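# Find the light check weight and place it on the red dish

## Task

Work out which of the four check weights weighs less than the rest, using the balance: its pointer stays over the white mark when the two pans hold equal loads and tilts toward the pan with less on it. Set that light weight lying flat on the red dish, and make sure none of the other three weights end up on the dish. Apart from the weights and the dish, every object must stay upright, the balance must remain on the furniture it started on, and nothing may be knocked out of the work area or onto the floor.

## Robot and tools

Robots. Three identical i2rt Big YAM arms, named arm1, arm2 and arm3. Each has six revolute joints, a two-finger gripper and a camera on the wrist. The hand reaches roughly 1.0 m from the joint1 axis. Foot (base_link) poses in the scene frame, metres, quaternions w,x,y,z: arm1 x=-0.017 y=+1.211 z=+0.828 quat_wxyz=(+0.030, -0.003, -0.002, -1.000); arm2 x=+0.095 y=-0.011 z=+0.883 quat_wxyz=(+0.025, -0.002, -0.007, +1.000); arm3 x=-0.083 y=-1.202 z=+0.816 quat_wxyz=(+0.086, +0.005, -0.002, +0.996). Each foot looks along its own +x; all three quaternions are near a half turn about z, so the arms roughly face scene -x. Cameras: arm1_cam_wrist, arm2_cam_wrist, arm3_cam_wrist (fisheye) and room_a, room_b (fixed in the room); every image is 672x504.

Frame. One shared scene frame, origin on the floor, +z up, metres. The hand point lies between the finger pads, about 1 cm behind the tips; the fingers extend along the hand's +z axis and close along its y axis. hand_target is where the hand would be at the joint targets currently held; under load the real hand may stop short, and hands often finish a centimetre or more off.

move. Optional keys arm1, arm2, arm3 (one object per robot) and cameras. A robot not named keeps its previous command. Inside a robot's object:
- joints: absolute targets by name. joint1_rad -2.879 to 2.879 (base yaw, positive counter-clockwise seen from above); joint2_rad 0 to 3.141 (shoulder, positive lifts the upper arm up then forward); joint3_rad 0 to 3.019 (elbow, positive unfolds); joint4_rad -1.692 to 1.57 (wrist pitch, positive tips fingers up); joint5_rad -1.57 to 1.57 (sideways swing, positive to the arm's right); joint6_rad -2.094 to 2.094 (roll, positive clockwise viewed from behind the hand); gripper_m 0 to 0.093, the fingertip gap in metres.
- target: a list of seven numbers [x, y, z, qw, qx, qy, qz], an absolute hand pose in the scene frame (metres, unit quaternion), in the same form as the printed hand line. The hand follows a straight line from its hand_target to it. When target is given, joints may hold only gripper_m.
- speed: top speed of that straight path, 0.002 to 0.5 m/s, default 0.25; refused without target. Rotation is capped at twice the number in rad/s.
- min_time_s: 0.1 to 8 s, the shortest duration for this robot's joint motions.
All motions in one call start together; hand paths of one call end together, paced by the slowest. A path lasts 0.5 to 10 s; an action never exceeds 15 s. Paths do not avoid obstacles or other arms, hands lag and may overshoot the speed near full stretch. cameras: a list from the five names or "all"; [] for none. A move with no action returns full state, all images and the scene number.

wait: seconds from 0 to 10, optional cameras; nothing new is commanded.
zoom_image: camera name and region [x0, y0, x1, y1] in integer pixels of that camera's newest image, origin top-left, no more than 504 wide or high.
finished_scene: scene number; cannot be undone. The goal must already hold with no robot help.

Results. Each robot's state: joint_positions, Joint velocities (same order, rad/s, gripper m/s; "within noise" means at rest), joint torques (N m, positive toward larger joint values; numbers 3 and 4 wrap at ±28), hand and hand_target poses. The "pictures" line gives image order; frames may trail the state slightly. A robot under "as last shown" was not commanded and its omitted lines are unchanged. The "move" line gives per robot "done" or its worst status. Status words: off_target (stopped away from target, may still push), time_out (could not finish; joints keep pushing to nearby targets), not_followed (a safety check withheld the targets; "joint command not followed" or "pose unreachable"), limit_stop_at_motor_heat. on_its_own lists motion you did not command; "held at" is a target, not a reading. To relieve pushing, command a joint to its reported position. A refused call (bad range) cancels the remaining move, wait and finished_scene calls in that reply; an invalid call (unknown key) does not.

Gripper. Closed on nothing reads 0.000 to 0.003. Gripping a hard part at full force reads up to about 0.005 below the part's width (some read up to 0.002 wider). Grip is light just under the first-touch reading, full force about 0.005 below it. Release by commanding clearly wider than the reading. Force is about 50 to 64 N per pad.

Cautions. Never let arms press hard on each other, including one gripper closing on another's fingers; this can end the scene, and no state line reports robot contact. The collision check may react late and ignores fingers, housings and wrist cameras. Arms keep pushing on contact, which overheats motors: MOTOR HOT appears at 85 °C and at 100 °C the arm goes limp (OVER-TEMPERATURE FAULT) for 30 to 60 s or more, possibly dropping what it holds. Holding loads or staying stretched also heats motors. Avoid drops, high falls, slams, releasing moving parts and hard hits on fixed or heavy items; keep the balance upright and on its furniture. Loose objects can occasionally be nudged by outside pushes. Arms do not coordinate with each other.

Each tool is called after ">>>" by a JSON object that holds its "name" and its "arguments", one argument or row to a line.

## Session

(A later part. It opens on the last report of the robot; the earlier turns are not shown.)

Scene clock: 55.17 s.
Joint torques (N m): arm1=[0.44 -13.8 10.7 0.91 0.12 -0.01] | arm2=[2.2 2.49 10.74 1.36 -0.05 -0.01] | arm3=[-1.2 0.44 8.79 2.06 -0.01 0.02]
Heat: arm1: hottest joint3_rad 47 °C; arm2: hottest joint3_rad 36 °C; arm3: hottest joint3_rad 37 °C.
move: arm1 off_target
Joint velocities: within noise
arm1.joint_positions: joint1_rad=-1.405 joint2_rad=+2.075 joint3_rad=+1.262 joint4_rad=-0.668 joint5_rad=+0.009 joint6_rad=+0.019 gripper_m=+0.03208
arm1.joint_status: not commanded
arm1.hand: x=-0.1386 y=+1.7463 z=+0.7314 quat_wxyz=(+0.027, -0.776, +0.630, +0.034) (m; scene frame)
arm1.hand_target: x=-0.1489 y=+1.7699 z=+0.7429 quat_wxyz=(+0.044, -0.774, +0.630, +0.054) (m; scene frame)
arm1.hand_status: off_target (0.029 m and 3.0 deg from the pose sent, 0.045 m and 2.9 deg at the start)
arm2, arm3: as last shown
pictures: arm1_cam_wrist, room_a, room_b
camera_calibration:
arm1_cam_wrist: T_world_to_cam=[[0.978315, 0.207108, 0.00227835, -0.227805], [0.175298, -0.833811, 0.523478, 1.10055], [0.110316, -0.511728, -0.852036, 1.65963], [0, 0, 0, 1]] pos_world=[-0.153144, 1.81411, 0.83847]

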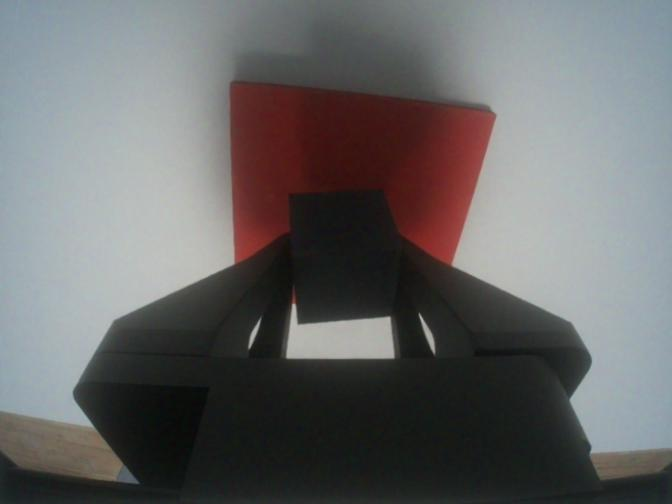

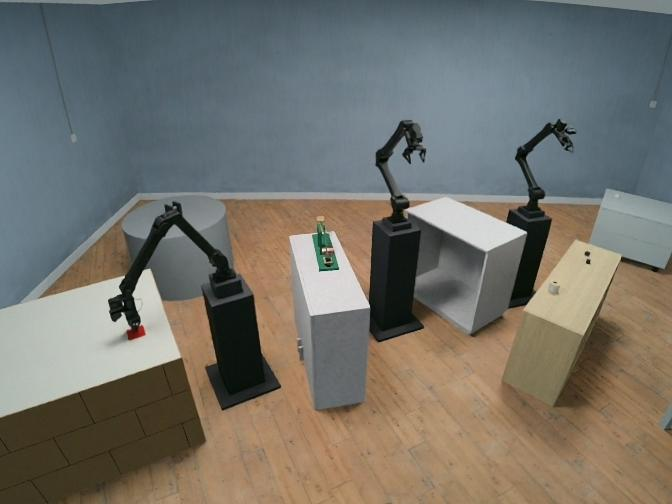

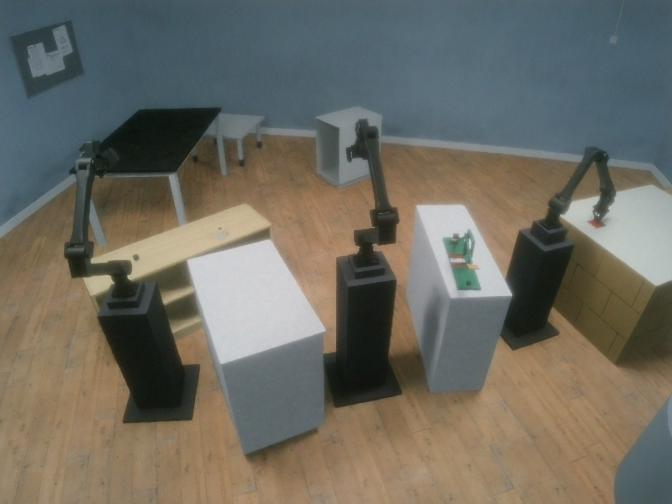

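>>> {"name": "move", "arguments": {
  "arm1": {"target":[-0.147,1.779,0.728,-0.0439,0.7736,-0.6296,-0.054],"speed":0.06},
  "cameras": ["arm1_cam_wrist","room_a"]
}}

>>> {"name": "zoom_image", "arguments": {
  "camera": "room_a",
  "region": [100, 290, 160, 350]
}}

Scene clock: 56.43 s.
Joint torques (N m): arm1=[0.09 -13.57 10.59 1.05 0.09 -0.08] | arm2=[2.49 2.26 10.71 1.4 -0.04 0] | arm3=[-1.08 0.44 8.81 2.1 -0.01 0.02]
Heat: arm1: hottest joint3_rad 47 °C; arm2: hottest joint3_rad 36 °C; arm3: hottest joint3_rad 37 °C.
move: arm1 off_target
Joint velocities: within noise
arm1.joint_positions: joint1_rad=-1.405 joint2_rad=+2.108 joint3_rad=+1.287 joint4_rad=-0.652 joint5_rad=+0.009 joint6_rad=+0.019 gripper_m=+0.03208
arm1.joint_status: not commanded
arm1.hand: x=-0.1408 y=+1.7553 z=+0.7211 quat_wxyz=(+0.029, -0.775, +0.630, +0.037) (m; scene frame)
arm1.hand_target: x=-0.1468 y=+1.7781 z=+0.7289 quat_wxyz=(+0.044, -0.774, +0.630, +0.054) (m; scene frame)
arm1.hand_status: off_target (0.025 m and 2.6 deg from the pose sent, 0.034 m and 3.0 deg at the start)
arm2: as last shown
arm3.joint_positions: joint1_rad=-0.065 joint2_rad=+0.649 joint3_rad=+1.390 joint4_rad=-1.161 joint5_rad=-0.034 joint6_rad=-0.702 gripper_m=+0.09396
arm3.joint_status: not commanded
arm3.hand: x=-0.3410 y=-1.1470 z=+1.3892 quat_wxyz=(-0.236, +0.811, +0.203, -0.495) (m; scene frame)
arm3.hand_target: x=-0.3379 y=-1.1478 z=+1.4005 quat_wxyz=(-0.241, +0.805, +0.201, -0.504) (m; scene frame)
arm3.hand_status: not commanded
pictures: arm1_cam_wrist, room_a
camera_calibration:
arm1_cam_wrist: T_world_to_cam=[[0.978334, 0.207022, 0.00208338, -0.227204], [0.176122, -0.837513, 0.517255, 1.12489], [0.108828, -0.505682, -0.855829, 1.6476], [0, 0, 0, 1]] pos_world=[-0.155142, 1.8223, 0.828683]

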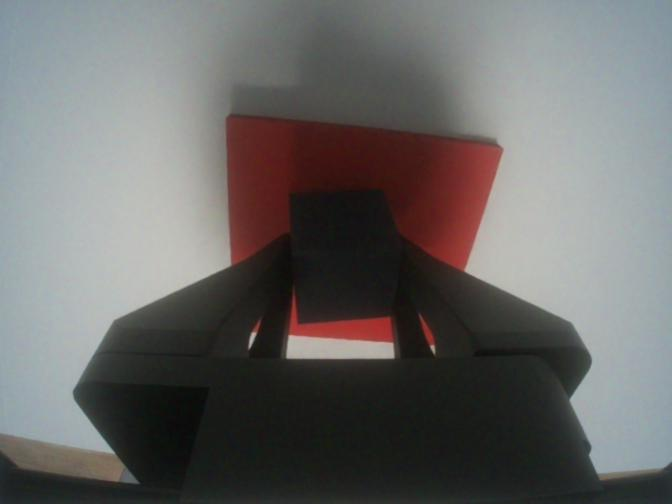

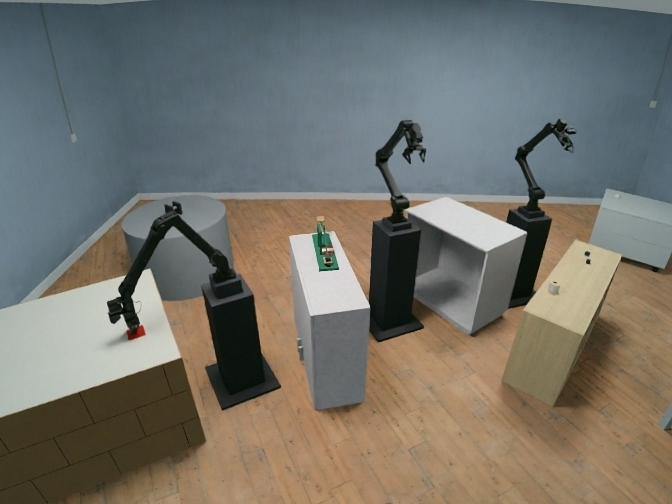

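Scaled by 8.400 from the camera's 672x504 image, which has a finer 960x720 frame.

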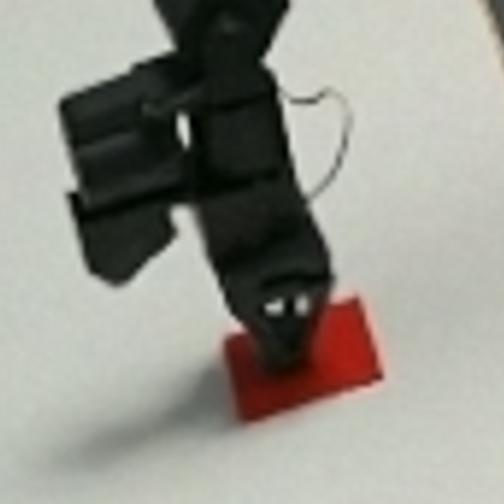

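>>> {"name": "move", "arguments": {
  "arm1": {"target":[-0.147,1.779,0.713,-0.0439,0.7736,-0.6296,-0.054],"speed":0.05},
  "cameras": ["arm1_cam_wrist","room_a","room_b"]
}}

>>> {"name": "zoom_image", "arguments": {
  "camera": "room_a",
  "region": [100, 290, 160, 350]
}}

>>> {"name": "zoom_image", "arguments": {
  "camera": "room_b",
  "region": [575, 190, 625, 240]
}}

Scene clock: 57.63 s.
Joint torques (N m): arm1=[-0.15 -11.58 10.55 1.84 0.11 -0.08] | arm2=[2.43 2.37 10.76 1.35 -0.04 -0.01] | arm3=[-1.14 0.38 8.79 2.07 -0.01 0.01]
Heat: arm1: hottest joint3_rad 47 °C; arm2: hottest joint3_rad 36 °C; arm3: hottest joint3_rad 38 °C.
move: arm1 off_target
Joint velocities: within noise
arm1.joint_positions: joint1_rad=-1.405 joint2_rad=+2.111 joint3_rad=+1.287 joint4_rad=-0.642 joint5_rad=+0.009 joint6_rad=+0.019 gripper_m=+0.03208
arm1.joint_status: not commanded
arm1.hand: x=-0.1412 y=+1.7569 z=+0.7195 quat_wxyz=(+0.032, -0.775, +0.630, +0.039) (m; scene frame)
arm1.hand_target: x=-0.1468 y=+1.7779 z=+0.7139 quat_wxyz=(+0.044, -0.774, +0.630, +0.054) (m; scene frame)
arm1.hand_status: off_target (0.024 m and 2.2 deg from the pose sent, 0.026 m and 2.6 deg at the start)
arm2, arm3: as last shown
pictures: arm1_cam_wrist, room_a, room_b
camera_calibration:
arm1_cam_wrist: T_world_to_cam=[[0.978348, 0.206957, 0.00203115, -0.227049], [0.176833, -0.840962, 0.511383, 1.13757], [0.107543, -0.499952, -0.85935, 1.63946], [0, 0, 0, 1]] pos_world=[-0.15534, 1.8233, 0.827595]

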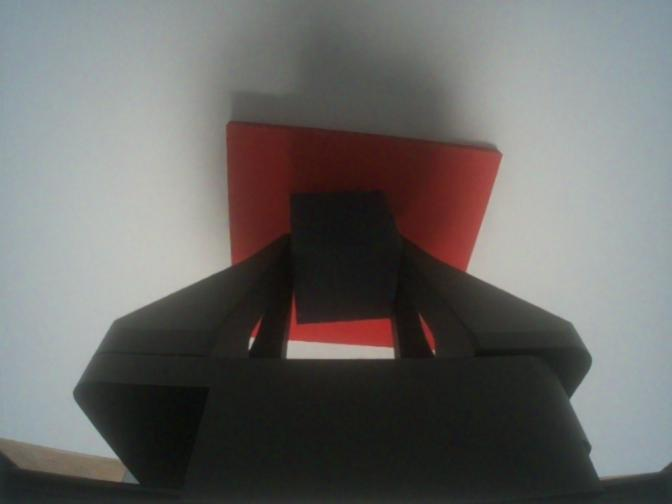

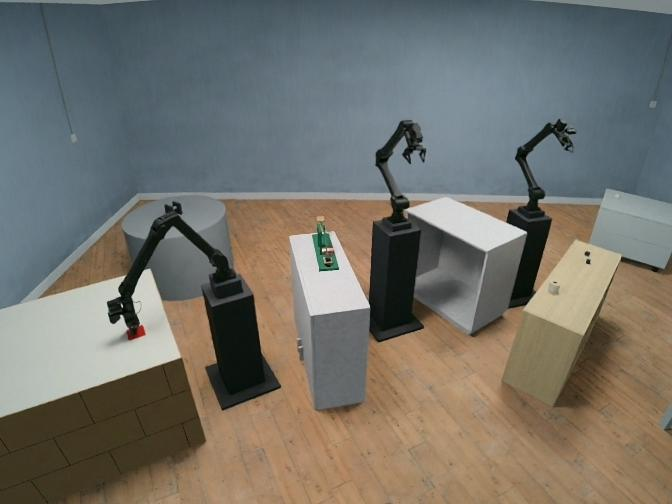

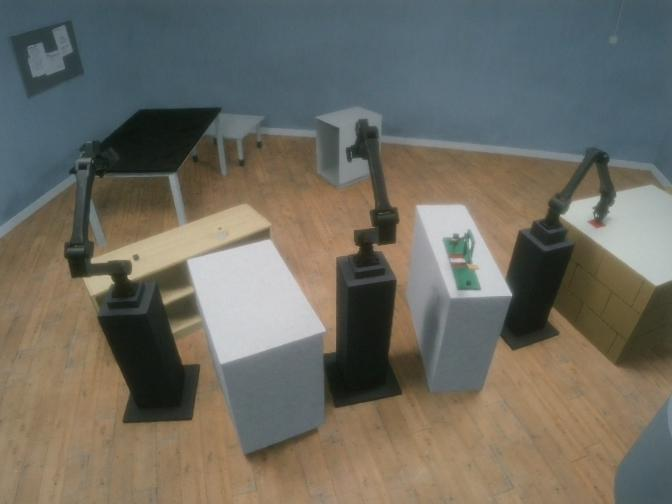

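Scaled by 8.400 from the camera's 672x504 image, which has a finer 960x720 frame.

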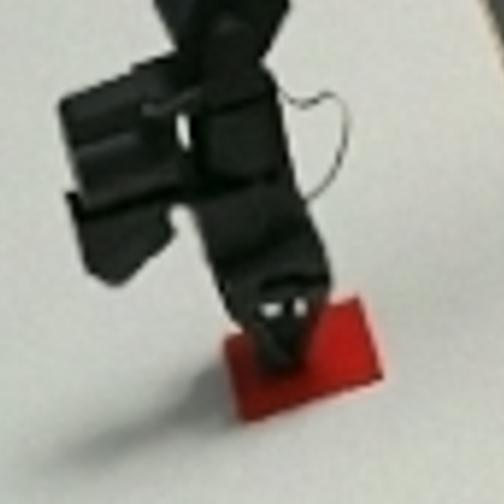

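Scaled by 10.080 from the camera's 672x504 image, which has a finer 960x720 frame.

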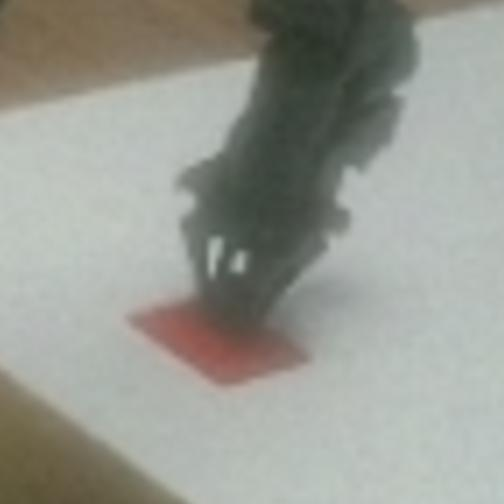

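>>> {"name": "move", "arguments": {
  "arm1": {"target":[-0.147,1.779,0.703,-0.0439,0.7736,-0.6296,-0.054],"speed":0.05},
  "cameras": ["arm1_cam_wrist"]
}}

Scene clock: 58.70 s.
Joint torques (N m): arm1=[-0.21 -11.05 9.94 1.94 0.15 -0.07] | arm2=[2.37 2.61 10.78 1.39 -0.05 0.01] | arm3=[-1.14 0.32 8.79 2.09 -0.01 0.01]
Heat: arm1: hottest joint3_rad 47 °C; arm2: hottest joint3_rad 37 °C; arm3: hottest joint3_rad 38 °C.
move: arm1 off_target
Joint velocities: within noise
arm1.joint_positions: joint1_rad=-1.405 joint2_rad=+2.121 joint3_rad=+1.291 joint4_rad=-0.623 joint5_rad=+0.008 joint6_rad=+0.019 gripper_m=+0.03049
arm1.joint_status: not commanded
arm1.hand: x=-0.1424 y=+1.7615 z=+0.7160 quat_wxyz=(+0.035, -0.775, +0.629, +0.045) (m; scene frame)
arm1.hand_target: x=-0.1468 y=+1.7779 z=+0.7037 quat_wxyz=(+0.044, -0.774, +0.630, +0.054) (m; scene frame)
arm1.hand_status: off_target (0.022 m and 1.4 deg from the pose sent, 0.028 m and 2.2 deg at the start)
arm2, arm3: as last shown
pictures: arm1_cam_wrist
camera_calibration:
arm1_cam_wrist: T_world_to_cam=[[0.978275, 0.207307, 0.00106694, -0.226659], [0.179064, -0.847571, 0.49956, 1.16387], [0.104467, -0.488516, -0.866279, 1.62315], [0, 0, 0, 1]] pos_world=[-0.156236, 1.82638, 0.824919]

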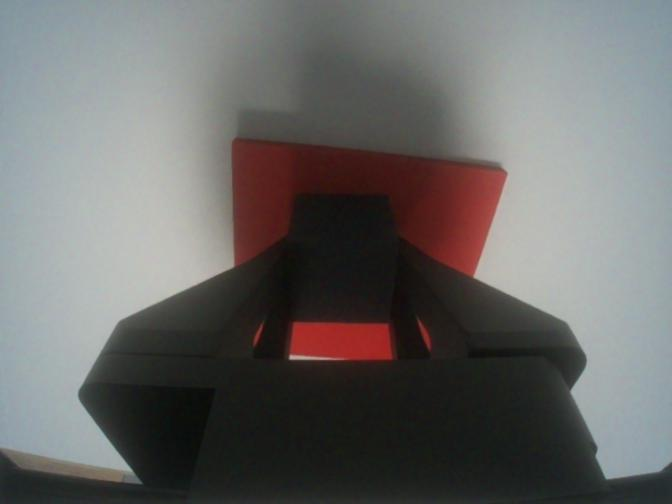

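>>> {"name": "move", "arguments": {
  "arm1": {"joints":{"gripper_m":0.05},"min_time_s":1.2}
}}

>>> {"name": "move", "arguments": {
  "arm1": {"target":[-0.147,1.765,0.82,-0.0439,0.7736,-0.6296,-0.054],"speed":0.12},
  "cameras": ["arm1_cam_wrist","room_a","room_b"]
}}

>>> {"name": "zoom_image", "arguments": {
  "camera": "room_a",
  "region": [100, 290, 160, 350]
}}

>>> {"name": "zoom_image", "arguments": {
  "camera": "room_b",
  "region": [420, 210, 500, 300]
}}

Scene clock: 59.57 s.
Joint torques (N m): arm1=[-0.26 -12.57 9.17 1.05 0.02 -0.05] | arm2=[2.32 2.43 10.74 1.42 -0.05 0.01] | arm3=[-1.08 0.5 8.79 2.06 0 0.01]
Heat: arm1: hottest joint3_rad 47 °C; arm2: hottest joint3_rad 37 °C; arm3: hottest joint3_rad 38 °C.
move: arm1 done
Joint velocities: within noise
arm1.joint_positions: joint1_rad=-1.406 joint2_rad=+2.134 joint3_rad=+1.302 joint4_rad=-0.603 joint5_rad=+0.012 joint6_rad=+0.019 gripper_m=+0.04986
arm1.joint_status: all done
arm1.hand: x=-0.1431 y=+1.7690 z=+0.7128 quat_wxyz=(+0.043, -0.774, +0.629, +0.051) (m; scene frame)
arm1.hand_target: x=-0.1467 y=+1.7779 z=+0.7038 quat_wxyz=(+0.044, -0.774, +0.630, +0.054) (m; scene frame)
arm1.hand_status: not commanded
arm2, arm3: as last shown
pictures: none

Scene clock: 61.30 s.
Joint torques (N m): arm1=[1.14 -15.44 9.63 0.09 0.02 -0.01] | arm2=[2.37 2.26 10.78 1.36 -0.04 0] | arm3=[-1.2 0.32 8.81 2.1 -0.01 0.02]
Heat: arm1: hottest joint3_rad 47 °C; arm2: hottest joint3_rad 37 °C; arm3: hottest joint3_rad 38 °C.
move: arm1 off_target
Joint velocities: within noise
arm1.joint_positions: joint1_rad=-1.406 joint2_rad=+1.965 joint3_rad=+1.302 joint4_rad=-0.805 joint5_rad=+0.012 joint6_rad=+0.019 gripper_m=+0.04992
arm1.joint_status: not commanded
arm1.hand: x=-0.1390 y=+1.7540 z=+0.7985 quat_wxyz=(+0.032, -0.775, +0.630, +0.038) (m; scene frame)
arm1.hand_target: x=-0.1468 y=+1.7646 z=+0.8200 quat_wxyz=(+0.044, -0.774, +0.630, +0.054) (m; scene frame)
arm1.hand_status: off_target (0.025 m and 2.3 deg from the pose sent, 0.107 m and 0.4 deg at the start)
arm2.joint_positions: joint1_rad=-0.012 joint2_rad=+0.585 joint3_rad=+1.357 joint4_rad=-1.643 joint5_rad=+0.000 joint6_rad=+0.008 gripper_m=+0.09398
arm2.joint_status: not commanded
arm2.hand: x=-0.0830 y=-0.0065 z=+1.3555 quat_wxyz=(-0.016, +0.939, -0.031, -0.341) (m; scene frame)
arm2.hand_target: x=-0.0800 y=-0.0089 z=+1.3639 quat_wxyz=(-0.016, +0.937, -0.021, -0.348) (m; scene frame)
arm2.hand_status: not commanded
arm3: as last shown
pictures: arm1_cam_wrist, room_a, room_b
camera_calibration:
arm1_cam_wrist: T_world_to_cam=[[0.978401, 0.206642, 0.00544474, -0.230802], [0.174693, -0.840636, 0.512654, 1.0925], [0.110513, -0.50063, -0.858578, 1.70667], [0, 0, 0, 1]] pos_world=[-0.153644, 1.8205, 0.906492]

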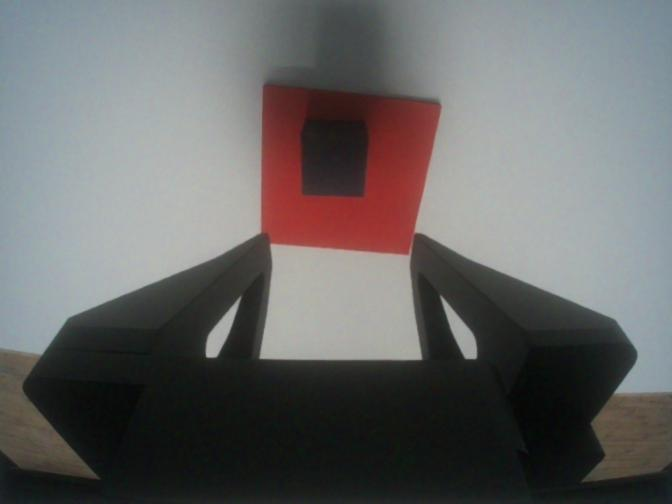

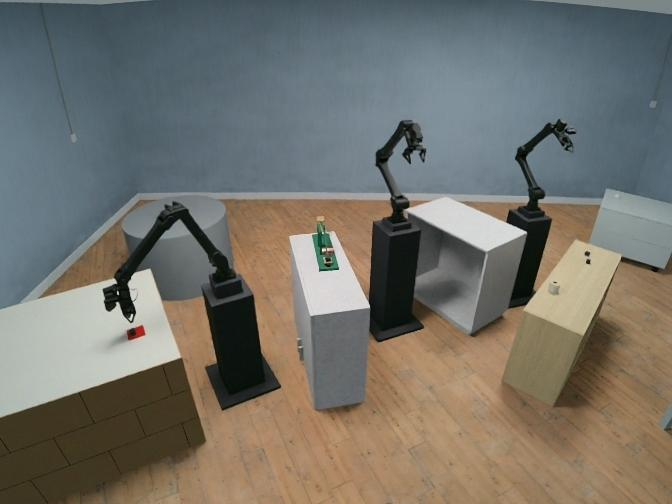

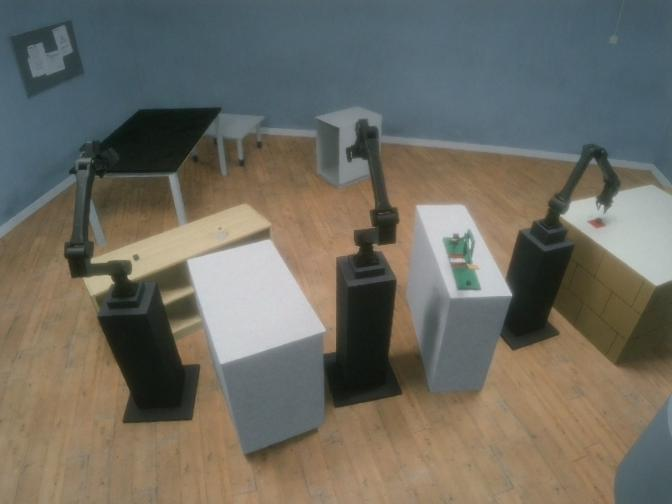

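Scaled by 8.400 from the camera's 672x504 image, which has a finer 960x720 frame.

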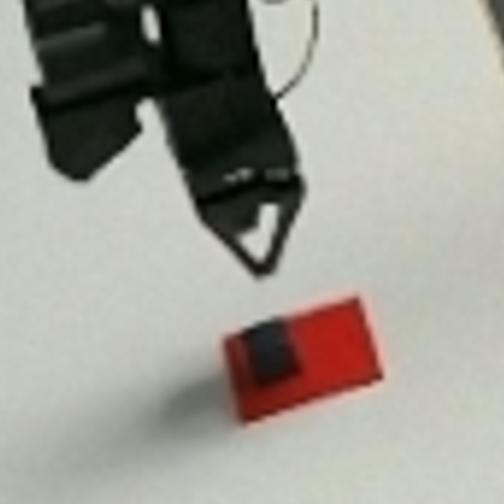

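Scaled by 5.600 from the camera's 672x504 image, which has a finer 960x720 frame.

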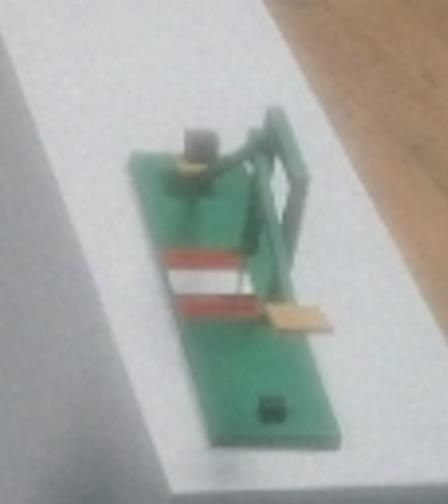

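Flat on the dish.

>>> {"name": "finished_scene", "arguments": {
  "scene": 1
}}

The scene is finished: the task was done.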